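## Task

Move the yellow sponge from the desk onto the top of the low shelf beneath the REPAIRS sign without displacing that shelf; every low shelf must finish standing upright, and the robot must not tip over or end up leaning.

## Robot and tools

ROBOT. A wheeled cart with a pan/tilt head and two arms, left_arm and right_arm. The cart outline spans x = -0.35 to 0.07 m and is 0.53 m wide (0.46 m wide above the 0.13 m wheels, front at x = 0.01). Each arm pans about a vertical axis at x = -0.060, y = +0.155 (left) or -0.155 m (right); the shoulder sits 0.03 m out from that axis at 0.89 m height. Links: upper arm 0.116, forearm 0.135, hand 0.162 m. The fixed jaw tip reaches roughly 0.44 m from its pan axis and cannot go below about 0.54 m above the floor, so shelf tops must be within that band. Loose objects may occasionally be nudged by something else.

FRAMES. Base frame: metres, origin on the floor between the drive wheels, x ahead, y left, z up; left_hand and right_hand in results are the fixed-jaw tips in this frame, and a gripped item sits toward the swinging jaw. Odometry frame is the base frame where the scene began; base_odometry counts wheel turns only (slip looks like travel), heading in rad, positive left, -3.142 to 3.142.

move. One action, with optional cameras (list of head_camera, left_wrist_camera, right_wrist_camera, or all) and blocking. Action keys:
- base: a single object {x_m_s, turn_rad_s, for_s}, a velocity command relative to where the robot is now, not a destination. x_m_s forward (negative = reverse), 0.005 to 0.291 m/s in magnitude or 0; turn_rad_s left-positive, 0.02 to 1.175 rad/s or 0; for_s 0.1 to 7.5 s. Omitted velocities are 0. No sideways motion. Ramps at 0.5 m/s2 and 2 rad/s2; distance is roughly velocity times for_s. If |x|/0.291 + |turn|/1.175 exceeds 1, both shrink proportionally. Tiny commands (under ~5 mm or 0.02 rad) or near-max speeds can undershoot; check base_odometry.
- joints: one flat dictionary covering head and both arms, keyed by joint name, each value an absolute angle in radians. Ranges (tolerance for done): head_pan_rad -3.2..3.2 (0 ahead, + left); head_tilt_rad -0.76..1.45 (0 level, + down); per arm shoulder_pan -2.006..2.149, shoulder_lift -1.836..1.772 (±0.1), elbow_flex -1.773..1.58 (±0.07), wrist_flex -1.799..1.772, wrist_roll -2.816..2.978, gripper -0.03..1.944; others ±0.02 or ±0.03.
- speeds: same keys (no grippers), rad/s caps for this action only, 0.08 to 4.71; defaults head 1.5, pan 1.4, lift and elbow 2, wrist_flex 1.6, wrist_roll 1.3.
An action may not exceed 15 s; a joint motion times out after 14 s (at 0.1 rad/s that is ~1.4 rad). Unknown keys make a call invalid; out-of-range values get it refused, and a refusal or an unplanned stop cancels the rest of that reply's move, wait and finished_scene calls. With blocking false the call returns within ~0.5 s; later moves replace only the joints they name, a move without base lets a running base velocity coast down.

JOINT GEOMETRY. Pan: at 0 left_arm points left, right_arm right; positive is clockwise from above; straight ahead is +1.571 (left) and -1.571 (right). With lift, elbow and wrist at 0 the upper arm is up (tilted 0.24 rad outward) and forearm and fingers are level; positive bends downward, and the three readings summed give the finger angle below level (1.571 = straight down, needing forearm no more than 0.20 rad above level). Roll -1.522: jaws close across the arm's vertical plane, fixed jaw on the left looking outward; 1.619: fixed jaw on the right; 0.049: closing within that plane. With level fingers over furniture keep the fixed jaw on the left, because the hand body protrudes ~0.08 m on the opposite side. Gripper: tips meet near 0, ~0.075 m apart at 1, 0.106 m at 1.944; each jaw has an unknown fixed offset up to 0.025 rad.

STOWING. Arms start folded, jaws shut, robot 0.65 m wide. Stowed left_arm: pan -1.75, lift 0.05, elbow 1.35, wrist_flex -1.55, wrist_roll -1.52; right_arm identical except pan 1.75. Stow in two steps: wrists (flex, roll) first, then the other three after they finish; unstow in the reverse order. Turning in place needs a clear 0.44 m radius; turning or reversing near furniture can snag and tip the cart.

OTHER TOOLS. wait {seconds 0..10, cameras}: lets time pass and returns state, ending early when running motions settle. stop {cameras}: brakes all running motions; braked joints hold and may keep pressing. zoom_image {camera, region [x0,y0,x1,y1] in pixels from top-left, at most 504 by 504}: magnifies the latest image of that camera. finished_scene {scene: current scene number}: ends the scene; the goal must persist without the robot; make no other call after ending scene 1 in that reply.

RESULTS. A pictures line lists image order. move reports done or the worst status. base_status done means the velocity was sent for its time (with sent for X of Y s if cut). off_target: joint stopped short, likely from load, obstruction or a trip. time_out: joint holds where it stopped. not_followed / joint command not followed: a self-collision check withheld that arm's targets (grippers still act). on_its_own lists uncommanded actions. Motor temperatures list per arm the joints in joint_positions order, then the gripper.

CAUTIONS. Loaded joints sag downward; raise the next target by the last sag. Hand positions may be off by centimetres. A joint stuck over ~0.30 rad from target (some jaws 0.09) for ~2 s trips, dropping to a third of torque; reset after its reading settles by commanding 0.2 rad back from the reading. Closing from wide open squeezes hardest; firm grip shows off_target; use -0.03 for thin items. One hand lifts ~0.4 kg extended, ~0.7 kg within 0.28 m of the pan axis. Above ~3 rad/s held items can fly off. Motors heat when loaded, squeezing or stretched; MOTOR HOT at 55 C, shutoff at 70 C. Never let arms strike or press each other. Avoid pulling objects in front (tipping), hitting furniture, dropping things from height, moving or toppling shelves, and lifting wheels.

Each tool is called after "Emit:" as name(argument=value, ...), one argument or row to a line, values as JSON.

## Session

Emit:
move(
  joints={"head_pan_rad": 0.0, "head_tilt_rad": 0.2},
  cameras=["head_camera"],
)

Emit:
move(
  joints={"head_pan_rad": 0.8},
  cameras=["head_camera"],
)

Emit:
move(
  joints={"head_pan_rad": 1.6},
  cameras=["head_camera"],
)

Emit:
move(
  joints={"head_pan_rad": 2.5},
  cameras=["head_camera"],
)

Emit:
move(
  joints={"head_pan_rad": -2.5},
  cameras=["head_camera"],
)

Emit:
move(
  joints={"head_pan_rad": -1.6},
  cameras=["head_camera"],
)

Emit:
move(
  joints={"head_pan_rad": -0.8},
  cameras=["head_camera"],
)

Scene clock: 0.90 s.
Motor temperatures (°C): left_arm=[30 30 29 30 30 28] | right_arm=[29 27 26 27 29 28]
move: done
base_odometry: x=+0.000 y=+0.000 heading=+0.000
base_status: not commanded
joint_positions: head_pan_rad=+0.000 head_tilt_rad=+0.192 left_arm_shoulder_pan_rad=+0.000 left_arm_shoulder_lift_rad=-1.704 left_arm_elbow_flex_rad=+1.478 left_arm_wrist_flex_rad=+0.984 left_arm_wrist_roll_rad=-0.001 left_arm_gripper_rad=+0.000 right_arm_shoulder_pan_rad=+0.001 right_arm_shoulder_lift_rad=-1.670 right_arm_elbow_flex_rad=+1.496 right_arm_wrist_flex_rad=+1.032 right_arm_wrist_roll_rad=+0.000 right_arm_gripper_rad=+0.000
joint_status: all done
left_hand: x=-0.0600 y=+0.3116 z=+0.8261 quat_wxyz=(+0.395, -0.918, +0.023, +0.010) (m; base frame)
right_hand: x=-0.0602 y=-0.3015 z=+0.8125 quat_wxyz=(+0.008, +0.023, +0.937, -0.348) (m; base frame)
pictures: head_camera
Images, in order (width x height): head_camera 644x476.

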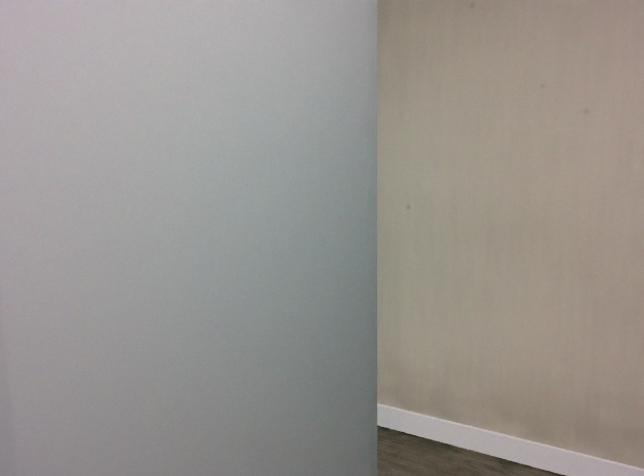

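Scene clock: 2.23 s.
move: done
base_odometry: x=+0.000 y=+0.000 heading=+0.000
base_status: not commanded
joint_positions: head_pan_rad=+0.790 head_tilt_rad=+0.192 left_arm_shoulder_pan_rad=+0.000 left_arm_shoulder_lift_rad=-1.704 left_arm_elbow_flex_rad=+1.478 left_arm_wrist_flex_rad=+0.984 left_arm_wrist_roll_rad=-0.001 left_arm_gripper_rad=+0.000 right_arm_shoulder_pan_rad=+0.001 right_arm_shoulder_lift_rad=-1.670 right_arm_elbow_flex_rad=+1.496 right_arm_wrist_flex_rad=+1.032 right_arm_wrist_roll_rad=+0.000 right_arm_gripper_rad=+0.000
joint_status: all done
left_hand: x=-0.0600 y=+0.3116 z=+0.8261 quat_wxyz=(+0.395, -0.918, +0.023, +0.010) (m; base frame)
right_hand: x=-0.0602 y=-0.3015 z=+0.8125 quat_wxyz=(+0.008, +0.023, +0.937, -0.348) (m; base frame)
pictures: head_camera
Images, in order (width x height): head_camera 644x476.

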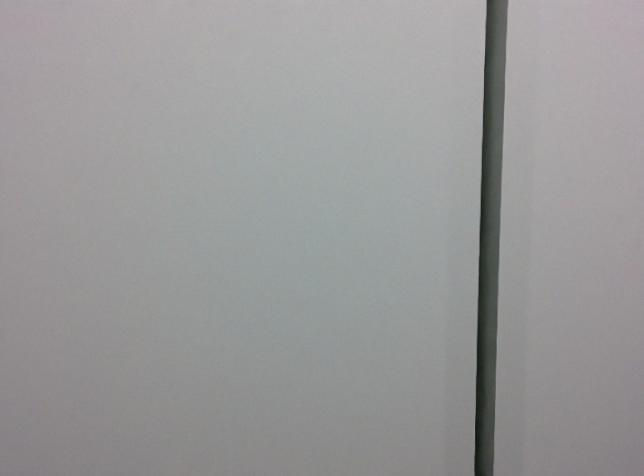

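Scene clock: 3.57 s.
move: done
base_odometry: x=+0.000 y=+0.000 heading=+0.000
base_status: not commanded
joint_positions: head_pan_rad=+1.589 head_tilt_rad=+0.192 left_arm_shoulder_pan_rad=+0.000 left_arm_shoulder_lift_rad=-1.704 left_arm_elbow_flex_rad=+1.478 left_arm_wrist_flex_rad=+0.984 left_arm_wrist_roll_rad=-0.001 left_arm_gripper_rad=+0.000 right_arm_shoulder_pan_rad=+0.001 right_arm_shoulder_lift_rad=-1.670 right_arm_elbow_flex_rad=+1.496 right_arm_wrist_flex_rad=+1.032 right_arm_wrist_roll_rad=+0.000 right_arm_gripper_rad=+0.000
joint_status: all done
left_hand: x=-0.0600 y=+0.3116 z=+0.8261 quat_wxyz=(+0.395, -0.918, +0.023, +0.010) (m; base frame)
right_hand: x=-0.0602 y=-0.3015 z=+0.8125 quat_wxyz=(+0.008, +0.023, +0.937, -0.348) (m; base frame)
pictures: head_camera
Images, in order (width x height): head_camera 644x476.

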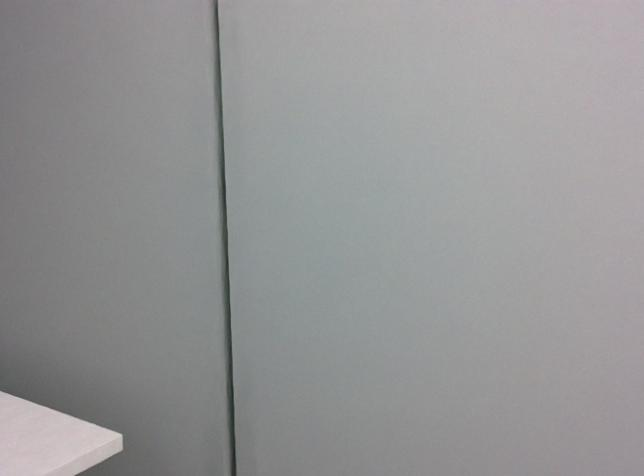

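Scene clock: 4.97 s.
move: done
base_odometry: x=+0.000 y=+0.000 heading=+0.000
base_status: not commanded
joint_positions: head_pan_rad=+2.490 head_tilt_rad=+0.192 left_arm_shoulder_pan_rad=+0.000 left_arm_shoulder_lift_rad=-1.704 left_arm_elbow_flex_rad=+1.478 left_arm_wrist_flex_rad=+0.984 left_arm_wrist_roll_rad=-0.001 left_arm_gripper_rad=+0.000 right_arm_shoulder_pan_rad=+0.001 right_arm_shoulder_lift_rad=-1.670 right_arm_elbow_flex_rad=+1.496 right_arm_wrist_flex_rad=+1.032 right_arm_wrist_roll_rad=+0.000 right_arm_gripper_rad=+0.000
joint_status: all done
left_hand: x=-0.0600 y=+0.3116 z=+0.8261 quat_wxyz=(+0.395, -0.918, +0.023, +0.010) (m; base frame)
right_hand: x=-0.0602 y=-0.3015 z=+0.8125 quat_wxyz=(+0.008, +0.023, +0.937, -0.348) (m; base frame)
pictures: head_camera
Images, in order (width x height): head_camera 644x476.

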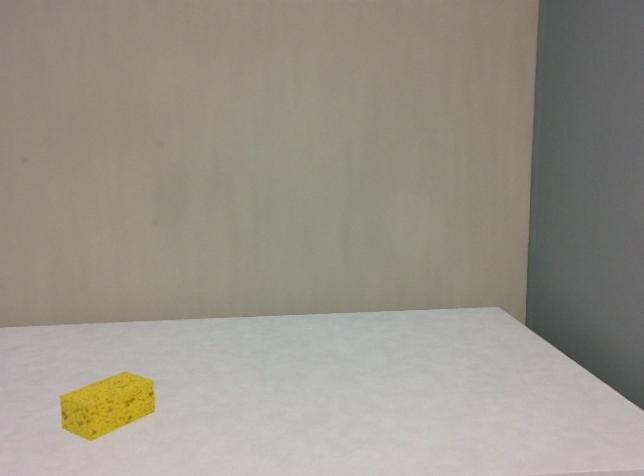

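Scene clock: 9.10 s.
move: done
base_odometry: x=+0.000 y=+0.000 heading=+0.000
base_status: not commanded
joint_positions: head_pan_rad=-2.491 head_tilt_rad=+0.192 left_arm_shoulder_pan_rad=+0.000 left_arm_shoulder_lift_rad=-1.704 left_arm_elbow_flex_rad=+1.478 left_arm_wrist_flex_rad=+0.984 left_arm_wrist_roll_rad=-0.001 left_arm_gripper_rad=+0.000 right_arm_shoulder_pan_rad=+0.001 right_arm_shoulder_lift_rad=-1.670 right_arm_elbow_flex_rad=+1.496 right_arm_wrist_flex_rad=+1.032 right_arm_wrist_roll_rad=+0.000 right_arm_gripper_rad=+0.000
joint_status: all done
left_hand: x=-0.0600 y=+0.3116 z=+0.8261 quat_wxyz=(+0.395, -0.918, +0.023, +0.010) (m; base frame)
right_hand: x=-0.0602 y=-0.3015 z=+0.8125 quat_wxyz=(+0.008, +0.023, +0.937, -0.348) (m; base frame)
pictures: head_camera
Images, in order (width x height): head_camera 644x476.

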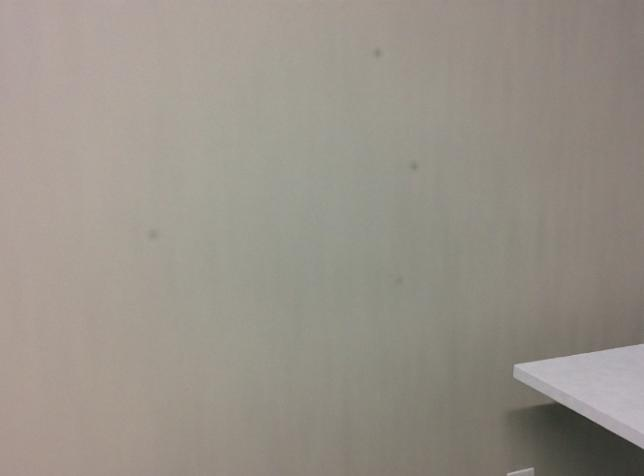

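Scene clock: 10.50 s.
move: done
base_odometry: x=+0.000 y=+0.000 heading=+0.000
base_status: not commanded
joint_positions: head_pan_rad=-1.611 head_tilt_rad=+0.192 left_arm_shoulder_pan_rad=+0.000 left_arm_shoulder_lift_rad=-1.704 left_arm_elbow_flex_rad=+1.478 left_arm_wrist_flex_rad=+0.984 left_arm_wrist_roll_rad=-0.001 left_arm_gripper_rad=+0.000 right_arm_shoulder_pan_rad=+0.001 right_arm_shoulder_lift_rad=-1.670 right_arm_elbow_flex_rad=+1.496 right_arm_wrist_flex_rad=+1.032 right_arm_wrist_roll_rad=+0.000 right_arm_gripper_rad=+0.000
joint_status: all done
left_hand: x=-0.0600 y=+0.3116 z=+0.8261 quat_wxyz=(+0.395, -0.918, +0.023, +0.010) (m; base frame)
right_hand: x=-0.0602 y=-0.3015 z=+0.8125 quat_wxyz=(+0.008, +0.023, +0.937, -0.348) (m; base frame)
pictures: head_camera
Images, in order (width x height): head_camera 644x476.

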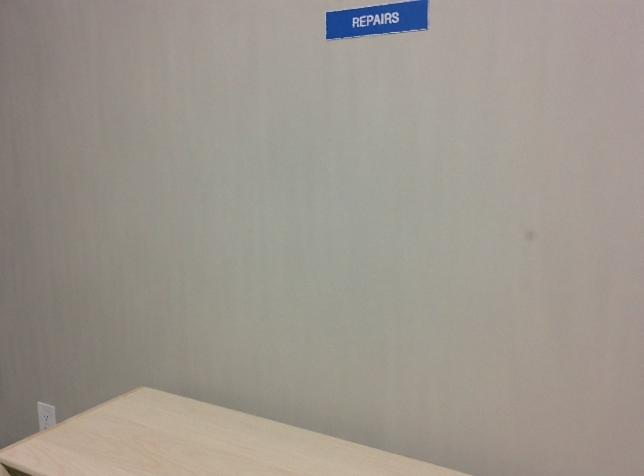

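Scene clock: 11.83 s.
move: done
base_odometry: x=+0.000 y=+0.000 heading=+0.000
base_status: not commanded
joint_positions: head_pan_rad=-0.810 head_tilt_rad=+0.192 left_arm_shoulder_pan_rad=+0.000 left_arm_shoulder_lift_rad=-1.704 left_arm_elbow_flex_rad=+1.478 left_arm_wrist_flex_rad=+0.984 left_arm_wrist_roll_rad=-0.001 left_arm_gripper_rad=+0.000 right_arm_shoulder_pan_rad=+0.001 right_arm_shoulder_lift_rad=-1.670 right_arm_elbow_flex_rad=+1.496 right_arm_wrist_flex_rad=+1.032 right_arm_wrist_roll_rad=+0.000 right_arm_gripper_rad=+0.000
joint_status: all done
left_hand: x=-0.0600 y=+0.3116 z=+0.8261 quat_wxyz=(+0.395, -0.918, +0.023, +0.010) (m; base frame)
right_hand: x=-0.0602 y=-0.3015 z=+0.8125 quat_wxyz=(+0.008, +0.023, +0.937, -0.348) (m; base frame)
pictures: head_camera
Images, in order (width x height): head_camera 644x476.

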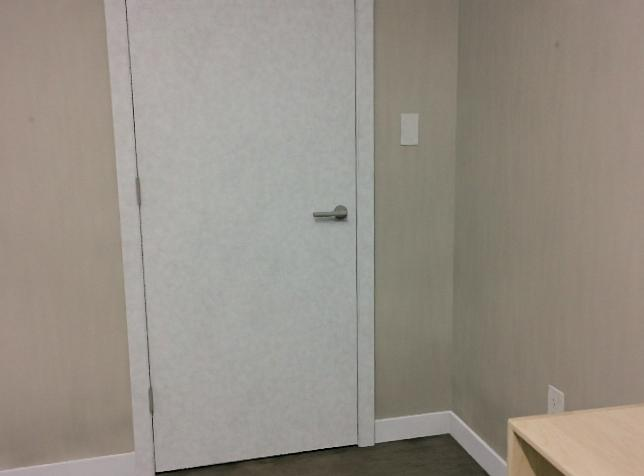

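Emit:
move(
  base={"turn_rad_s": 0.8, "for_s": 3.48},
  joints={"head_pan_rad": 0.0, "head_tilt_rad": 0.5},
  cameras=["head_camera"],
)

Scene clock: 82.43 s.
move: done
base_odometry: x=-0.001 y=+0.000 heading=+2.773
base_status: done (sent for 3.47 of 3.47 s)
joint_positions: head_pan_rad=-0.011 head_tilt_rad=+0.493 left_arm_shoulder_pan_rad=-0.004 left_arm_shoulder_lift_rad=-1.704 left_arm_elbow_flex_rad=+1.478 left_arm_wrist_flex_rad=+0.984 left_arm_wrist_roll_rad=-0.001 left_arm_gripper_rad=+0.000 right_arm_shoulder_pan_rad=+0.000 right_arm_shoulder_lift_rad=-1.670 right_arm_elbow_flex_rad=+1.496 right_arm_wrist_flex_rad=+1.032 right_arm_wrist_roll_rad=+0.000 right_arm_gripper_rad=+0.000
joint_status: all done
left_hand: x=-0.0607 y=+0.3116 z=+0.8261 quat_wxyz=(+0.395, -0.918, +0.021, +0.011) (m; base frame)
right_hand: x=-0.0600 y=-0.3015 z=+0.8125 quat_wxyz=(+0.009, +0.023, +0.937, -0.348) (m; base frame)
pictures: head_camera
Images, in order (width x height): head_camera 644x476.

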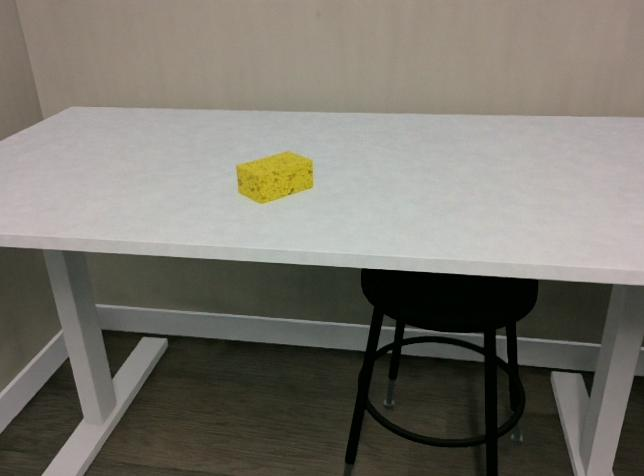

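Emit:
move(
  base={"x_m_s": 0.2, "for_s": 2.6},
  joints={"left_arm_shoulder_lift_rad": -1.0, "left_arm_elbow_flex_rad": 0.5, "left_arm_wrist_flex_rad": 0.6},
  speeds={"left_arm_shoulder_lift_rad": 1.0, "left_arm_elbow_flex_rad": 1.0, "left_arm_wrist_flex_rad": 1.0},
  cameras=[],
)

Emit:
move(
  base={"turn_rad_s": -0.3, "for_s": 1.12},
  joints={"left_arm_shoulder_pan_rad": 1.571, "left_arm_wrist_roll_rad": -1.99, "left_arm_gripper_rad": 1.3, "head_pan_rad": 0.25, "head_tilt_rad": 0.95},
  speeds={"left_arm_shoulder_pan_rad": 1.2},
  cameras=["head_camera", "left_wrist_camera"],
)

Scene clock: 111.70 s.
move: done
base_odometry: x=-0.487 y=+0.186 heading=+2.774
base_status: done (sent for 2.6 of 2.6 s)
joint_positions: head_pan_rad=-0.011 head_tilt_rad=+0.493 left_arm_shoulder_pan_rad=+0.000 left_arm_shoulder_lift_rad=-1.007 left_arm_elbow_flex_rad=+0.537 left_arm_wrist_flex_rad=+0.616 left_arm_wrist_roll_rad=-0.001 left_arm_gripper_rad=+0.000 right_arm_shoulder_pan_rad=+0.001 right_arm_shoulder_lift_rad=-1.670 right_arm_elbow_flex_rad=+1.496 right_arm_wrist_flex_rad=+1.032 right_arm_wrist_roll_rad=+0.000 right_arm_gripper_rad=+0.000
joint_status: all done
left_hand: x=-0.0600 y=+0.3808 z=+1.0124 quat_wxyz=(+0.654, -0.756, +0.019, +0.016) (m; base frame)
right_hand: x=-0.0602 y=-0.3015 z=+0.8125 quat_wxyz=(+0.008, +0.023, +0.937, -0.348) (m; base frame)
pictures: none
No camera images: "cameras" was empty.

Scene clock: 114.00 s.
move: done
base_odometry: x=-0.486 y=+0.186 heading=+2.433
base_status: done (sent for 1.13 of 1.13 s)
joint_positions: head_pan_rad=+0.239 head_tilt_rad=+0.943 left_arm_shoulder_pan_rad=+1.563 left_arm_shoulder_lift_rad=-1.007 left_arm_elbow_flex_rad=+0.537 left_arm_wrist_flex_rad=+0.616 left_arm_wrist_roll_rad=-1.986 left_arm_gripper_rad=+1.292 right_arm_shoulder_pan_rad=+0.001 right_arm_shoulder_lift_rad=-1.670 right_arm_elbow_flex_rad=+1.496 right_arm_wrist_flex_rad=+1.032 right_arm_wrist_roll_rad=+0.000 right_arm_gripper_rad=+0.000
joint_status: all done
left_hand: x=+0.1674 y=+0.1637 z=+1.0235 quat_wxyz=(+0.636, +0.171, +0.737, +0.153) (m; base frame)
right_hand: x=-0.0602 y=-0.3015 z=+0.8125 quat_wxyz=(+0.008, +0.023, +0.937, -0.348) (m; base frame)
pictures: head_camera, left_wrist_camera
Images, in order (width x height): head_camera 644x476, left_wrist_camera 644x476.

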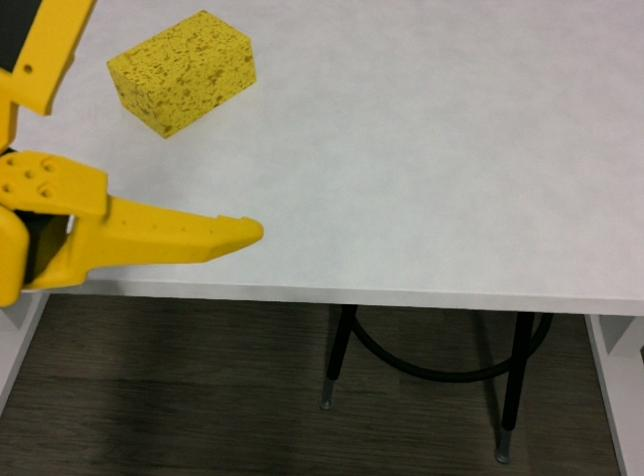

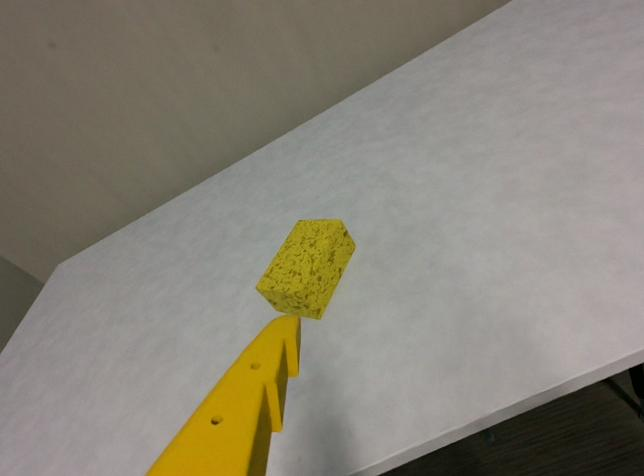

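Emit:
move(
  base={"x_m_s": 0.1, "for_s": 1.08},
  joints={"left_arm_shoulder_pan_rad": 1.311, "left_arm_shoulder_lift_rad": -0.03, "left_arm_elbow_flex_rad": -0.42, "left_arm_wrist_flex_rad": 1.309, "left_arm_wrist_roll_rad": -2.07, "left_arm_gripper_rad": 1.2},
  speeds={"left_arm_shoulder_lift_rad": 0.7, "left_arm_elbow_flex_rad": 0.7, "left_arm_wrist_flex_rad": 0.7},
  cameras=["head_camera", "left_wrist_camera"],
)

Scene clock: 175.57 s.
move: done
base_odometry: x=-0.568 y=+0.256 heading=+2.431
base_status: done (sent for 1.07 of 1.07 s)
joint_positions: head_pan_rad=+0.239 head_tilt_rad=+0.944 left_arm_shoulder_pan_rad=+1.316 left_arm_shoulder_lift_rad=-0.026 left_arm_elbow_flex_rad=-0.386 left_arm_wrist_flex_rad=+1.306 left_arm_wrist_roll_rad=-2.065 left_arm_gripper_rad=+1.206 right_arm_shoulder_pan_rad=+0.001 right_arm_shoulder_lift_rad=-1.670 right_arm_elbow_flex_rad=+1.496 right_arm_wrist_flex_rad=+1.032 right_arm_wrist_roll_rad=+0.000 right_arm_gripper_rad=+0.000
joint_status: all done
left_hand: x=+0.2099 y=+0.2321 z=+0.9432 quat_wxyz=(+0.306, +0.136, +0.934, +0.129) (m; base frame)
right_hand: x=-0.0602 y=-0.3015 z=+0.8125 quat_wxyz=(+0.008, +0.023, +0.937, -0.348) (m; base frame)
pictures: head_camera, left_wrist_camera
Images, in order (width x height): head_camera 644x476, left_wrist_camera 644x476.

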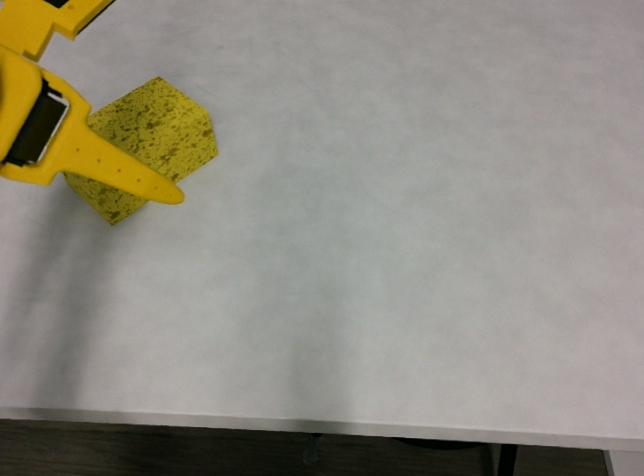

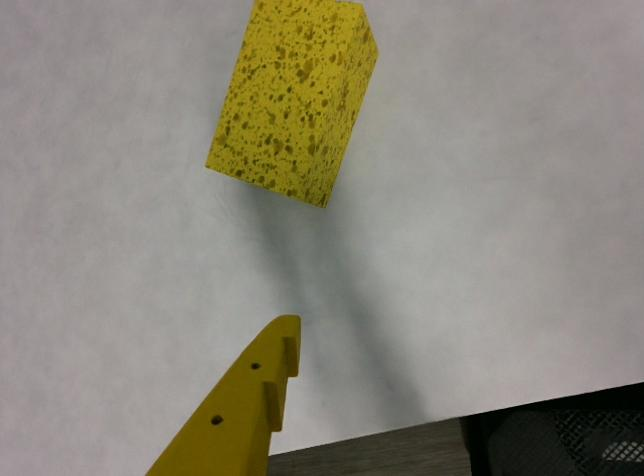

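Emit:
move(
  base={"x_m_s": 0.05, "for_s": 0.42},
  joints={"left_arm_shoulder_pan_rad": 1.246, "left_arm_shoulder_lift_rad": 0.335, "left_arm_elbow_flex_rad": -0.795, "left_arm_wrist_flex_rad": 1.41, "left_arm_wrist_roll_rad": -2.2, "left_arm_gripper_rad": 1.08},
  speeds={"left_arm_shoulder_lift_rad": 0.7, "left_arm_elbow_flex_rad": 0.7, "left_arm_wrist_flex_rad": 0.7},
  cameras=["head_camera", "left_wrist_camera"],
)

Scene clock: 229.93 s.
move: done
base_odometry: x=-0.584 y=+0.270 heading=+2.431
base_status: done (sent for 0.43 of 0.43 s)
joint_positions: head_pan_rad=+0.239 head_tilt_rad=+0.944 left_arm_shoulder_pan_rad=+1.250 left_arm_shoulder_lift_rad=+0.341 left_arm_elbow_flex_rad=-0.762 left_arm_wrist_flex_rad=+1.406 left_arm_wrist_roll_rad=-2.196 left_arm_gripper_rad=+1.086 right_arm_shoulder_pan_rad=+0.001 right_arm_shoulder_lift_rad=-1.670 right_arm_elbow_flex_rad=+1.496 right_arm_wrist_flex_rad=+1.032 right_arm_wrist_roll_rad=+0.000 right_arm_gripper_rad=+0.000
joint_status: all done
left_hand: x=+0.2306 y=+0.2579 z=+0.9194 quat_wxyz=(+0.254, +0.168, +0.942, +0.138) (m; base frame)
right_hand: x=-0.0602 y=-0.3015 z=+0.8125 quat_wxyz=(+0.008, +0.023, +0.937, -0.348) (m; base frame)
pictures: head_camera, left_wrist_camera
Images, in order (width x height): head_camera 644x476, left_wrist_camera 644x476.

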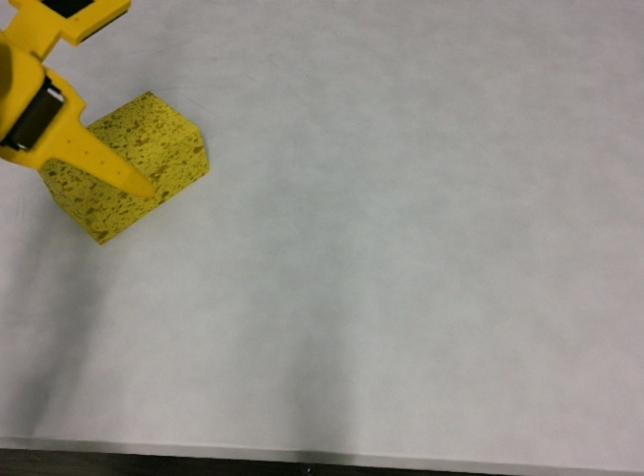

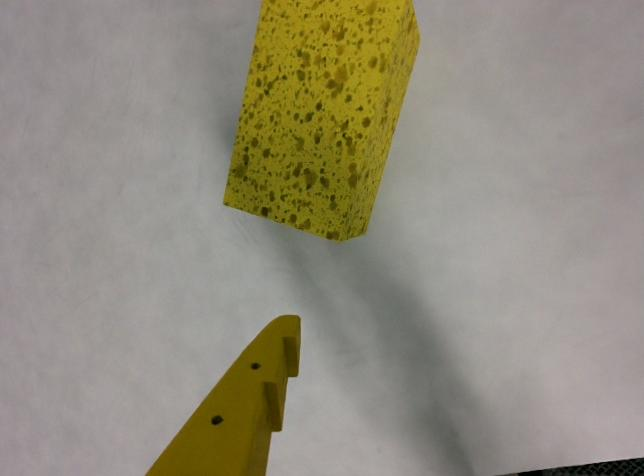

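Emit:
move(
  base={"x_m_s": 0.05, "for_s": 0.6},
  joints={"left_arm_shoulder_pan_rad": 1.14, "left_arm_shoulder_lift_rad": 0.345, "left_arm_elbow_flex_rad": -0.465, "left_arm_wrist_flex_rad": 0.975, "left_arm_wrist_roll_rad": -2.27, "left_arm_gripper_rad": 1.4, "head_tilt_rad": 1.1, "head_pan_rad": 0.35},
  speeds={"left_arm_shoulder_lift_rad": 0.7, "left_arm_elbow_flex_rad": 0.7, "left_arm_wrist_flex_rad": 0.7},
  cameras=["head_camera", "left_wrist_camera"],
)

Scene clock: 376.37 s.
move: done
base_odometry: x=-0.607 y=+0.290 heading=+2.432
base_status: done (sent for 0.6 of 0.6 s)
joint_positions: head_pan_rad=+0.339 head_tilt_rad=+1.094 left_arm_shoulder_pan_rad=+1.140 left_arm_shoulder_lift_rad=+0.355 left_arm_elbow_flex_rad=-0.463 left_arm_wrist_flex_rad=+0.987 left_arm_wrist_roll_rad=-2.265 left_arm_gripper_rad=+1.393 right_arm_shoulder_pan_rad=+0.003 right_arm_shoulder_lift_rad=-1.670 right_arm_elbow_flex_rad=+1.496 right_arm_wrist_flex_rad=+1.032 right_arm_wrist_roll_rad=+0.000 right_arm_gripper_rad=+0.000
joint_status: all done
left_hand: x=+0.2426 y=+0.3005 z=+0.8892 quat_wxyz=(+0.282, +0.146, +0.929, +0.188) (m; base frame)
right_hand: x=-0.0604 y=-0.3015 z=+0.8125 quat_wxyz=(+0.008, +0.024, +0.937, -0.348) (m; base frame)
pictures: head_camera, left_wrist_camera
Images, in order (width x height): head_camera 644x476, left_wrist_camera 644x476.

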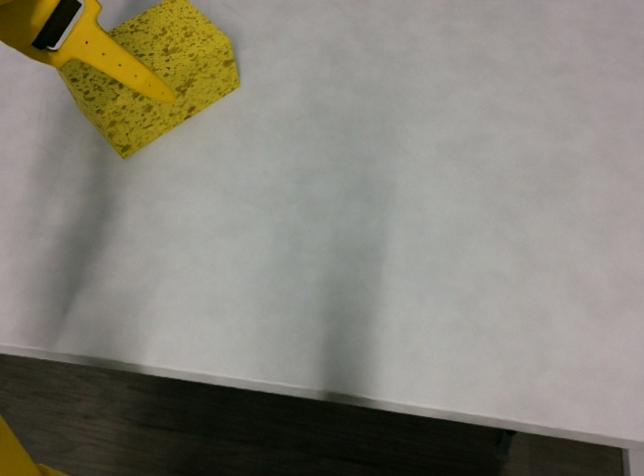

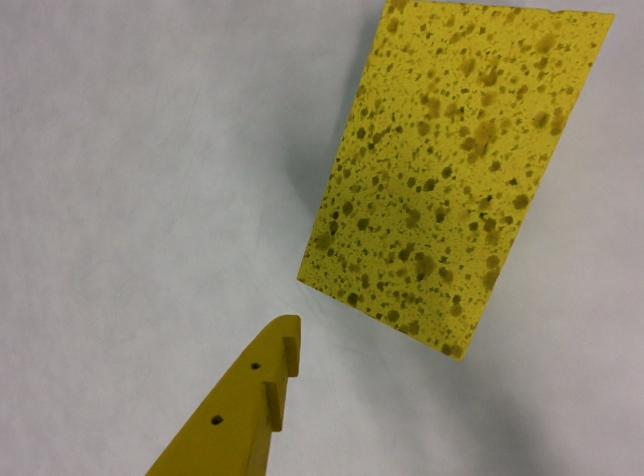

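Emit:
move(
  joints={"left_arm_shoulder_pan_rad": 1.266, "left_arm_shoulder_lift_rad": 0.535, "left_arm_elbow_flex_rad": -0.98, "left_arm_wrist_flex_rad": 1.49, "left_arm_wrist_roll_rad": 0.87, "left_arm_gripper_rad": 1.6},
  speeds={"left_arm_shoulder_lift_rad": 0.6, "left_arm_elbow_flex_rad": 0.9, "left_arm_wrist_flex_rad": 0.9, "left_arm_wrist_roll_rad": 2.5},
  cameras=["head_camera", "left_wrist_camera"],
)

Scene clock: 453.10 s.
move: done
base_odometry: x=-0.607 y=+0.290 heading=+2.432
base_status: not commanded
joint_positions: head_pan_rad=+0.339 head_tilt_rad=+1.094 left_arm_shoulder_pan_rad=+1.260 left_arm_shoulder_lift_rad=+0.547 left_arm_elbow_flex_rad=-0.946 left_arm_wrist_flex_rad=+1.485 left_arm_wrist_roll_rad=+0.864 left_arm_gripper_rad=+1.592 right_arm_shoulder_pan_rad=+0.003 right_arm_shoulder_lift_rad=-1.670 right_arm_elbow_flex_rad=+1.496 right_arm_wrist_flex_rad=+1.032 right_arm_wrist_roll_rad=+0.000 right_arm_gripper_rad=+0.000
joint_status: all done
left_hand: x=+0.2325 y=+0.2427 z=+0.8884 quat_wxyz=(+0.122, -0.947, +0.214, -0.207) (m; base frame)
right_hand: x=-0.0604 y=-0.3015 z=+0.8125 quat_wxyz=(+0.008, +0.024, +0.937, -0.348) (m; base frame)
pictures: head_camera, left_wrist_camera
Images, in order (width x height): head_camera 644x476, left_wrist_camera 644x476.

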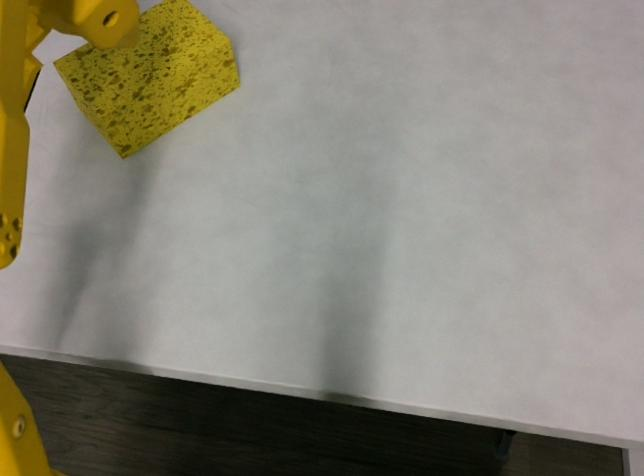

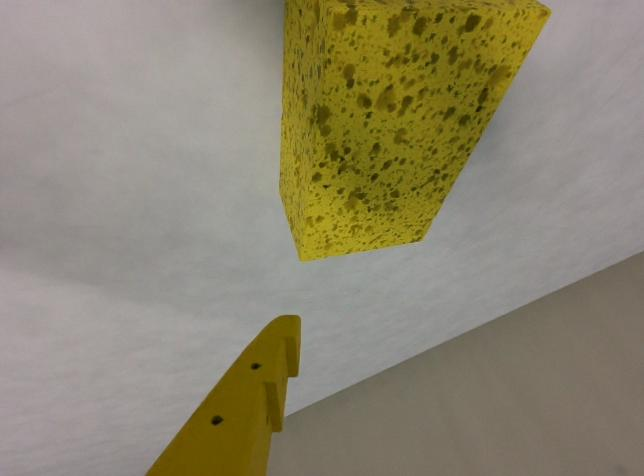

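Emit:
move(
  joints={"left_arm_shoulder_pan_rad": 1.24, "left_arm_shoulder_lift_rad": 0.70, "left_arm_elbow_flex_rad": -0.77, "left_arm_wrist_flex_rad": 1.22, "left_arm_gripper_rad": 1.9},
  speeds={"left_arm_shoulder_lift_rad": 0.4, "left_arm_elbow_flex_rad": 0.5, "left_arm_wrist_flex_rad": 0.6},
  cameras=["head_camera", "left_wrist_camera"],
)

Scene clock: 497.00 s.
move: done
base_odometry: x=-0.607 y=+0.290 heading=+2.432
base_status: not commanded
joint_positions: head_pan_rad=+0.339 head_tilt_rad=+1.094 left_arm_shoulder_pan_rad=+1.243 left_arm_shoulder_lift_rad=+0.712 left_arm_elbow_flex_rad=-0.768 left_arm_wrist_flex_rad=+1.229 left_arm_wrist_roll_rad=+0.864 left_arm_gripper_rad=+1.891 right_arm_shoulder_pan_rad=+0.003 right_arm_shoulder_lift_rad=-1.670 right_arm_elbow_flex_rad=+1.496 right_arm_wrist_flex_rad=+1.032 right_arm_wrist_roll_rad=+0.000 right_arm_gripper_rad=+0.000
joint_status: all done
left_hand: x=+0.2419 y=+0.2514 z=+0.8235 quat_wxyz=(+0.102, -0.958, +0.208, -0.169) (m; base frame)
right_hand: x=-0.0604 y=-0.3015 z=+0.8125 quat_wxyz=(+0.008, +0.024, +0.937, -0.348) (m; base frame)
pictures: head_camera, left_wrist_camera
Images, in order (width x height): head_camera 644x476, left_wrist_camera 644x476.

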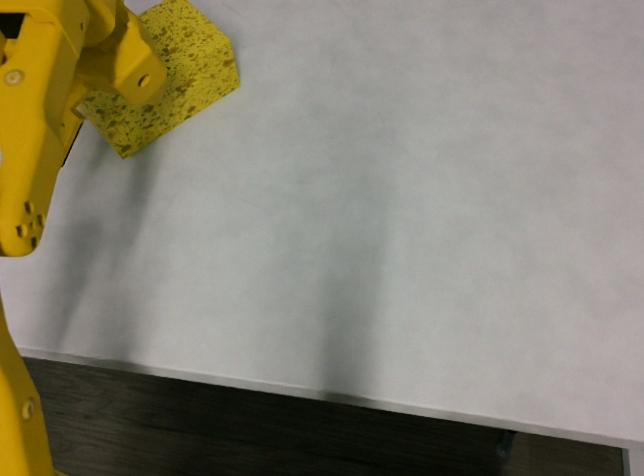

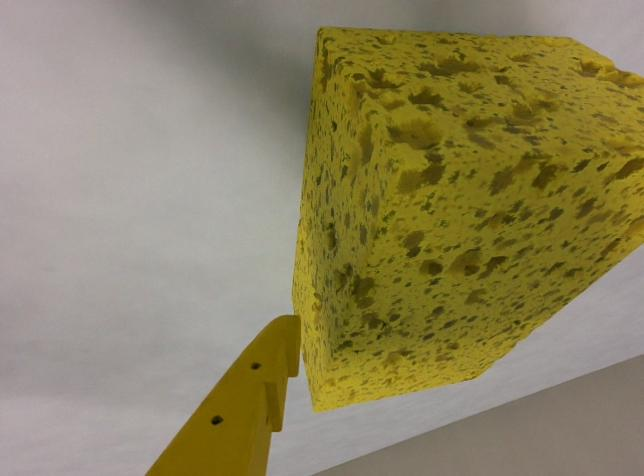

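Emit:
move(
  joints={"left_arm_shoulder_lift_rad": 0.74, "left_arm_elbow_flex_rad": -0.69, "left_arm_wrist_flex_rad": 1.10},
  speeds={"left_arm_shoulder_lift_rad": 0.3, "left_arm_elbow_flex_rad": 0.3, "left_arm_wrist_flex_rad": 0.4},
  cameras=["left_wrist_camera"],
)

Emit:
move(
  joints={"left_arm_gripper_rad": 0.8},
  cameras=["left_wrist_camera"],
)

Scene clock: 509.20 s.
move: done
base_odometry: x=-0.607 y=+0.290 heading=+2.432
base_status: not commanded
joint_positions: head_pan_rad=+0.339 head_tilt_rad=+1.094 left_arm_shoulder_pan_rad=+1.243 left_arm_shoulder_lift_rad=+0.754 left_arm_elbow_flex_rad=-0.688 left_arm_wrist_flex_rad=+1.108 left_arm_wrist_roll_rad=+0.864 left_arm_gripper_rad=+1.891 right_arm_shoulder_pan_rad=+0.003 right_arm_shoulder_lift_rad=-1.670 right_arm_elbow_flex_rad=+1.496 right_arm_wrist_flex_rad=+1.032 right_arm_wrist_roll_rad=+0.000 right_arm_gripper_rad=+0.000
joint_status: all done
left_hand: x=+0.2450 y=+0.2524 z=+0.8032 quat_wxyz=(+0.102, -0.958, +0.208, -0.169) (m; base frame)
right_hand: x=-0.0604 y=-0.3015 z=+0.8125 quat_wxyz=(+0.008, +0.024, +0.937, -0.348) (m; base frame)
pictures: left_wrist_camera
Images, in order (width x height): left_wrist_camera 644x476.

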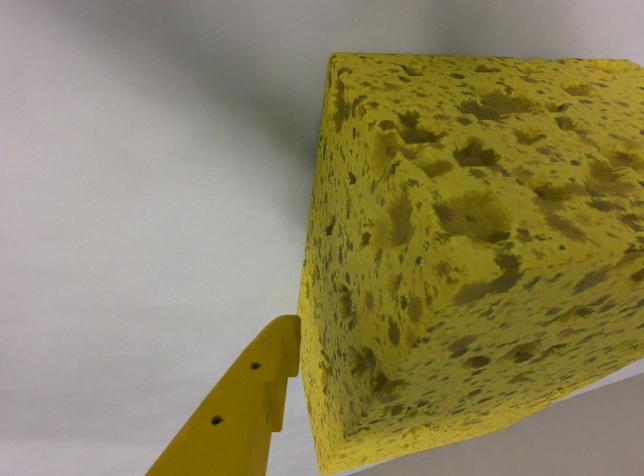

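Scene clock: 510.27 s.
move: done
base_odometry: x=-0.607 y=+0.290 heading=+2.432
base_status: not commanded
joint_positions: head_pan_rad=+0.339 head_tilt_rad=+1.094 left_arm_shoulder_pan_rad=+1.243 left_arm_shoulder_lift_rad=+0.754 left_arm_elbow_flex_rad=-0.688 left_arm_wrist_flex_rad=+1.108 left_arm_wrist_roll_rad=+0.864 left_arm_gripper_rad=+0.805 right_arm_shoulder_pan_rad=+0.003 right_arm_shoulder_lift_rad=-1.670 right_arm_elbow_flex_rad=+1.496 right_arm_wrist_flex_rad=+1.032 right_arm_wrist_roll_rad=+0.000 right_arm_gripper_rad=+0.000
joint_status: all done
left_hand: x=+0.2450 y=+0.2524 z=+0.8032 quat_wxyz=(+0.102, -0.958, +0.208, -0.169) (m; base frame)
right_hand: x=-0.0604 y=-0.3015 z=+0.8125 quat_wxyz=(+0.008, +0.024, +0.937, -0.348) (m; base frame)
pictures: left_wrist_camera
Images, in order (width x height): left_wrist_camera 644x476.

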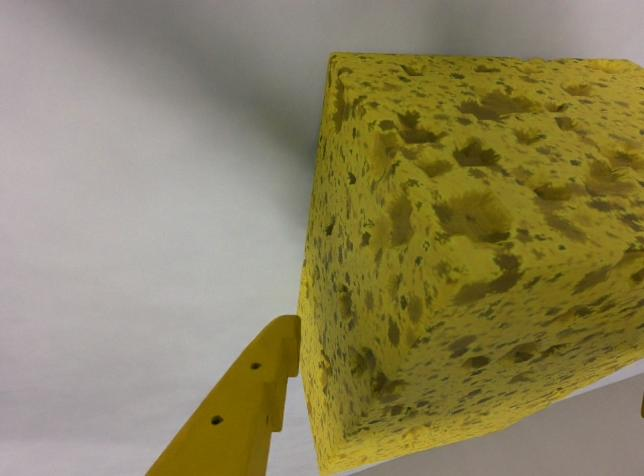

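Emit:
move(
  joints={"left_arm_gripper_rad": 0.55},
  cameras=["left_wrist_camera"],
)

Scene clock: 514.70 s.
move: done
base_odometry: x=-0.607 y=+0.290 heading=+2.432
base_status: not commanded
joint_positions: head_pan_rad=+0.339 head_tilt_rad=+1.094 left_arm_shoulder_pan_rad=+1.238 left_arm_shoulder_lift_rad=+0.752 left_arm_elbow_flex_rad=-0.697 left_arm_wrist_flex_rad=+1.096 left_arm_wrist_roll_rad=+0.864 left_arm_gripper_rad=+0.568 right_arm_shoulder_pan_rad=+0.003 right_arm_shoulder_lift_rad=-1.670 right_arm_elbow_flex_rad=+1.496 right_arm_wrist_flex_rad=+1.032 right_arm_wrist_roll_rad=+0.000 right_arm_gripper_rad=+0.000
joint_status: all done
left_hand: x=+0.2477 y=+0.2549 z=+0.8062 quat_wxyz=(+0.108, -0.956, +0.205, -0.179) (m; base frame)
right_hand: x=-0.0604 y=-0.3015 z=+0.8125 quat_wxyz=(+0.008, +0.024, +0.937, -0.348) (m; base frame)
pictures: left_wrist_camera
Images, in order (width x height): left_wrist_camera 644x476.

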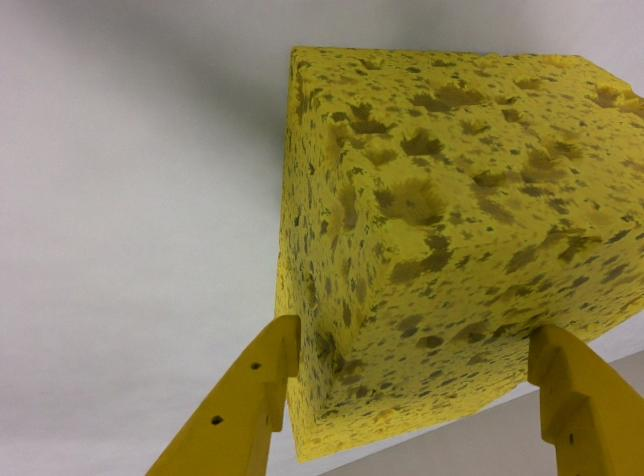

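Emit:
move(
  joints={"left_arm_gripper_rad": 1.93},
  cameras=[],
)

Emit:
move(
  joints={"left_arm_shoulder_lift_rad": 0.905, "left_arm_elbow_flex_rad": -0.86, "left_arm_wrist_flex_rad": 1.165, "left_arm_wrist_roll_rad": 1.0},
  speeds={"left_arm_shoulder_lift_rad": 0.3, "left_arm_elbow_flex_rad": 0.3, "left_arm_wrist_flex_rad": 0.3, "left_arm_wrist_roll_rad": 0.5},
  cameras=["left_wrist_camera", "head_camera"],
)

Scene clock: 537.50 s.
move: done
base_odometry: x=-0.607 y=+0.290 heading=+2.432
base_status: not commanded
joint_positions: head_pan_rad=+0.339 head_tilt_rad=+1.094 left_arm_shoulder_pan_rad=+1.246 left_arm_shoulder_lift_rad=+0.754 left_arm_elbow_flex_rad=-0.688 left_arm_wrist_flex_rad=+1.108 left_arm_wrist_roll_rad=+0.864 left_arm_gripper_rad=+1.922 right_arm_shoulder_pan_rad=+0.003 right_arm_shoulder_lift_rad=-1.670 right_arm_elbow_flex_rad=+1.496 right_arm_wrist_flex_rad=+1.032 right_arm_wrist_roll_rad=+0.000 right_arm_gripper_rad=+0.000
joint_status: all done
left_hand: x=+0.2453 y=+0.2515 z=+0.8032 quat_wxyz=(+0.101, -0.958, +0.209, -0.169) (m; base frame)
right_hand: x=-0.0604 y=-0.3015 z=+0.8125 quat_wxyz=(+0.008, +0.024, +0.937, -0.348) (m; base frame)
pictures: none
No camera images: "cameras" was empty.

Scene clock: 538.60 s.
move: done
base_odometry: x=-0.607 y=+0.290 heading=+2.432
base_status: not commanded
joint_positions: head_pan_rad=+0.339 head_tilt_rad=+1.094 left_arm_shoulder_pan_rad=+1.246 left_arm_shoulder_lift_rad=+0.918 left_arm_elbow_flex_rad=-0.828 left_arm_wrist_flex_rad=+1.159 left_arm_wrist_roll_rad=+0.995 left_arm_gripper_rad=+1.922 right_arm_shoulder_pan_rad=+0.003 right_arm_shoulder_lift_rad=-1.670 right_arm_elbow_flex_rad=+1.496 right_arm_wrist_flex_rad=+1.032 right_arm_wrist_roll_rad=+0.000 right_arm_gripper_rad=+0.000
joint_status: all done
left_hand: x=+0.2437 y=+0.2503 z=+0.7795 quat_wxyz=(+0.073, -0.976, +0.147, -0.143) (m; base frame)
right_hand: x=-0.0604 y=-0.3015 z=+0.8125 quat_wxyz=(+0.008, +0.024, +0.937, -0.348) (m; base frame)
pictures: head_camera, left_wrist_camera
Images, in order (width x height): head_camera 644x476, left_wrist_camera 644x476.

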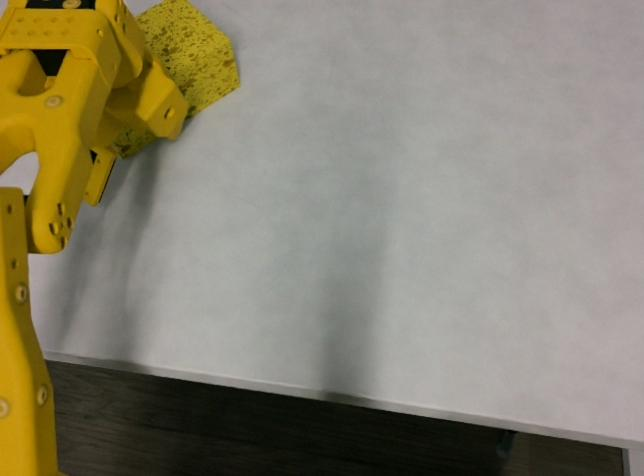

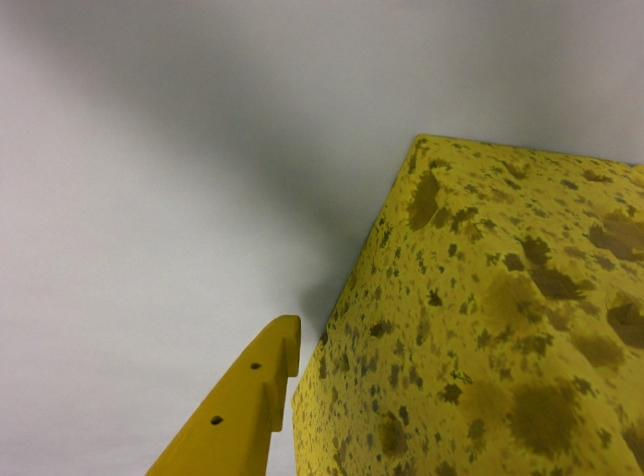

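Emit:
move(
  joints={"left_arm_gripper_rad": 1.0},
  cameras=["left_wrist_camera"],
)

Scene clock: 550.73 s.
move: done
base_odometry: x=-0.607 y=+0.290 heading=+2.432
base_status: not commanded
joint_positions: head_pan_rad=+0.339 head_tilt_rad=+1.094 left_arm_shoulder_pan_rad=+1.237 left_arm_shoulder_lift_rad=+0.916 left_arm_elbow_flex_rad=-0.859 left_arm_wrist_flex_rad=+1.151 left_arm_wrist_roll_rad=+1.002 left_arm_gripper_rad=+1.022 right_arm_shoulder_pan_rad=+0.003 right_arm_shoulder_lift_rad=-1.670 right_arm_elbow_flex_rad=+1.496 right_arm_wrist_flex_rad=+1.032 right_arm_wrist_roll_rad=+0.000 right_arm_gripper_rad=+0.000
joint_status: all done
left_hand: x=+0.2487 y=+0.2551 z=+0.7860 quat_wxyz=(+0.082, -0.974, +0.139, -0.160) (m; base frame)
right_hand: x=-0.0604 y=-0.3015 z=+0.8125 quat_wxyz=(+0.008, +0.024, +0.937, -0.348) (m; base frame)
pictures: left_wrist_camera
Images, in order (width x height): left_wrist_camera 644x476.

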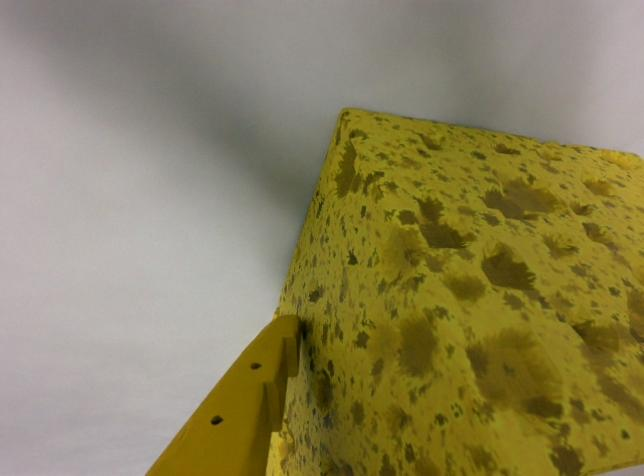

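Emit:
move(
  joints={"left_arm_gripper_rad": 0.88},
  cameras=["left_wrist_camera"],
)

Scene clock: 556.40 s.
move: off_target
base_odometry: x=-0.607 y=+0.290 heading=+2.432
base_status: not commanded
joint_positions: head_pan_rad=+0.339 head_tilt_rad=+1.094 left_arm_shoulder_pan_rad=+1.235 left_arm_shoulder_lift_rad=+0.904 left_arm_elbow_flex_rad=-0.862 left_arm_wrist_flex_rad=+1.151 left_arm_wrist_roll_rad=+0.995 left_arm_gripper_rad=+0.916 right_arm_shoulder_pan_rad=+0.003 right_arm_shoulder_lift_rad=-1.670 right_arm_elbow_flex_rad=+1.496 right_arm_wrist_flex_rad=+1.032 right_arm_wrist_roll_rad=+0.000 right_arm_gripper_rad=+0.000
joint_status: left_arm_gripper_rad off_target (ended at +0.916, target +0.880)
left_hand: x=+0.2502 y=+0.2562 z=+0.7902 quat_wxyz=(+0.087, -0.972, +0.141, -0.166) (m; base frame)
right_hand: x=-0.0604 y=-0.3015 z=+0.8125 quat_wxyz=(+0.008, +0.024, +0.937, -0.348) (m; base frame)
pictures: left_wrist_camera
Images, in order (width x height): left_wrist_camera 644x476.

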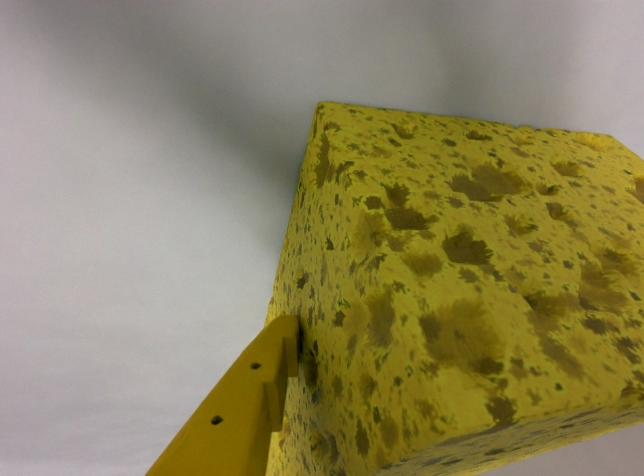

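Emit:
move(
  joints={"left_arm_gripper_rad": 0.8},
  cameras=[],
)

Emit:
move(
  joints={"left_arm_shoulder_lift_rad": 0.75, "left_arm_elbow_flex_rad": -0.88},
  speeds={"left_arm_shoulder_lift_rad": 0.3, "left_arm_elbow_flex_rad": 0.3},
  cameras=["left_wrist_camera", "head_camera"],
)

Scene clock: 564.67 s.
move: off_target
base_odometry: x=-0.607 y=+0.290 heading=+2.432
base_status: not commanded
joint_positions: head_pan_rad=+0.339 head_tilt_rad=+1.094 left_arm_shoulder_pan_rad=+1.235 left_arm_shoulder_lift_rad=+0.898 left_arm_elbow_flex_rad=-0.865 left_arm_wrist_flex_rad=+1.151 left_arm_wrist_roll_rad=+0.995 left_arm_gripper_rad=+0.842 right_arm_shoulder_pan_rad=+0.003 right_arm_shoulder_lift_rad=-1.670 right_arm_elbow_flex_rad=+1.496 right_arm_wrist_flex_rad=+1.032 right_arm_wrist_roll_rad=+0.000 right_arm_gripper_rad=+0.000
joint_status: left_arm_gripper_rad off_target (ended at +0.842, target +0.800)
left_hand: x=+0.2512 y=+0.2565 z=+0.7926 quat_wxyz=(+0.089, -0.971, +0.141, -0.170) (m; base frame)
right_hand: x=-0.0604 y=-0.3015 z=+0.8125 quat_wxyz=(+0.008, +0.024, +0.937, -0.348) (m; base frame)
pictures: none
No camera images: "cameras" was empty.

Scene clock: 565.67 s.
move: done
base_odometry: x=-0.607 y=+0.290 heading=+2.432
base_status: not commanded
joint_positions: head_pan_rad=+0.339 head_tilt_rad=+1.094 left_arm_shoulder_pan_rad=+1.238 left_arm_shoulder_lift_rad=+0.820 left_arm_elbow_flex_rad=-0.869 left_arm_wrist_flex_rad=+1.168 left_arm_wrist_roll_rad=+0.995 left_arm_gripper_rad=+0.805 right_arm_shoulder_pan_rad=+0.003 right_arm_shoulder_lift_rad=-1.670 right_arm_elbow_flex_rad=+1.496 right_arm_wrist_flex_rad=+1.032 right_arm_wrist_roll_rad=+0.000 right_arm_gripper_rad=+0.000
joint_status: all done
on_its_own: left_arm_gripper_rad moved -0.037 to your old target +0.800
left_hand: x=+0.2564 y=+0.2572 z=+0.8159 quat_wxyz=(+0.103, -0.964, +0.142, -0.199) (m; base frame)
right_hand: x=-0.0604 y=-0.3015 z=+0.8125 quat_wxyz=(+0.008, +0.024, +0.937, -0.348) (m; base frame)
pictures: head_camera, left_wrist_camera
Images, in order (width x height): head_camera 644x476, left_wrist_camera 644x476.

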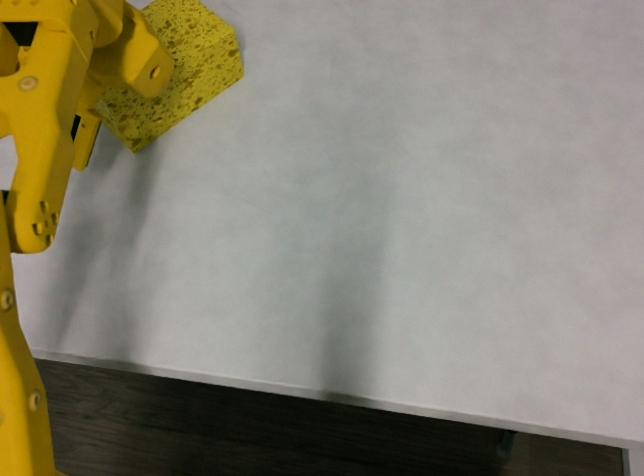

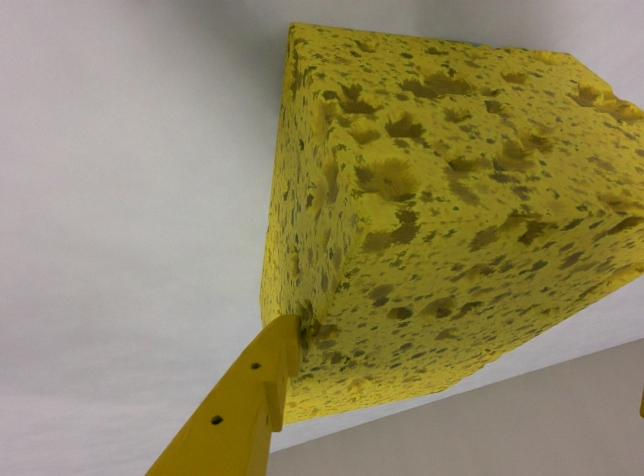

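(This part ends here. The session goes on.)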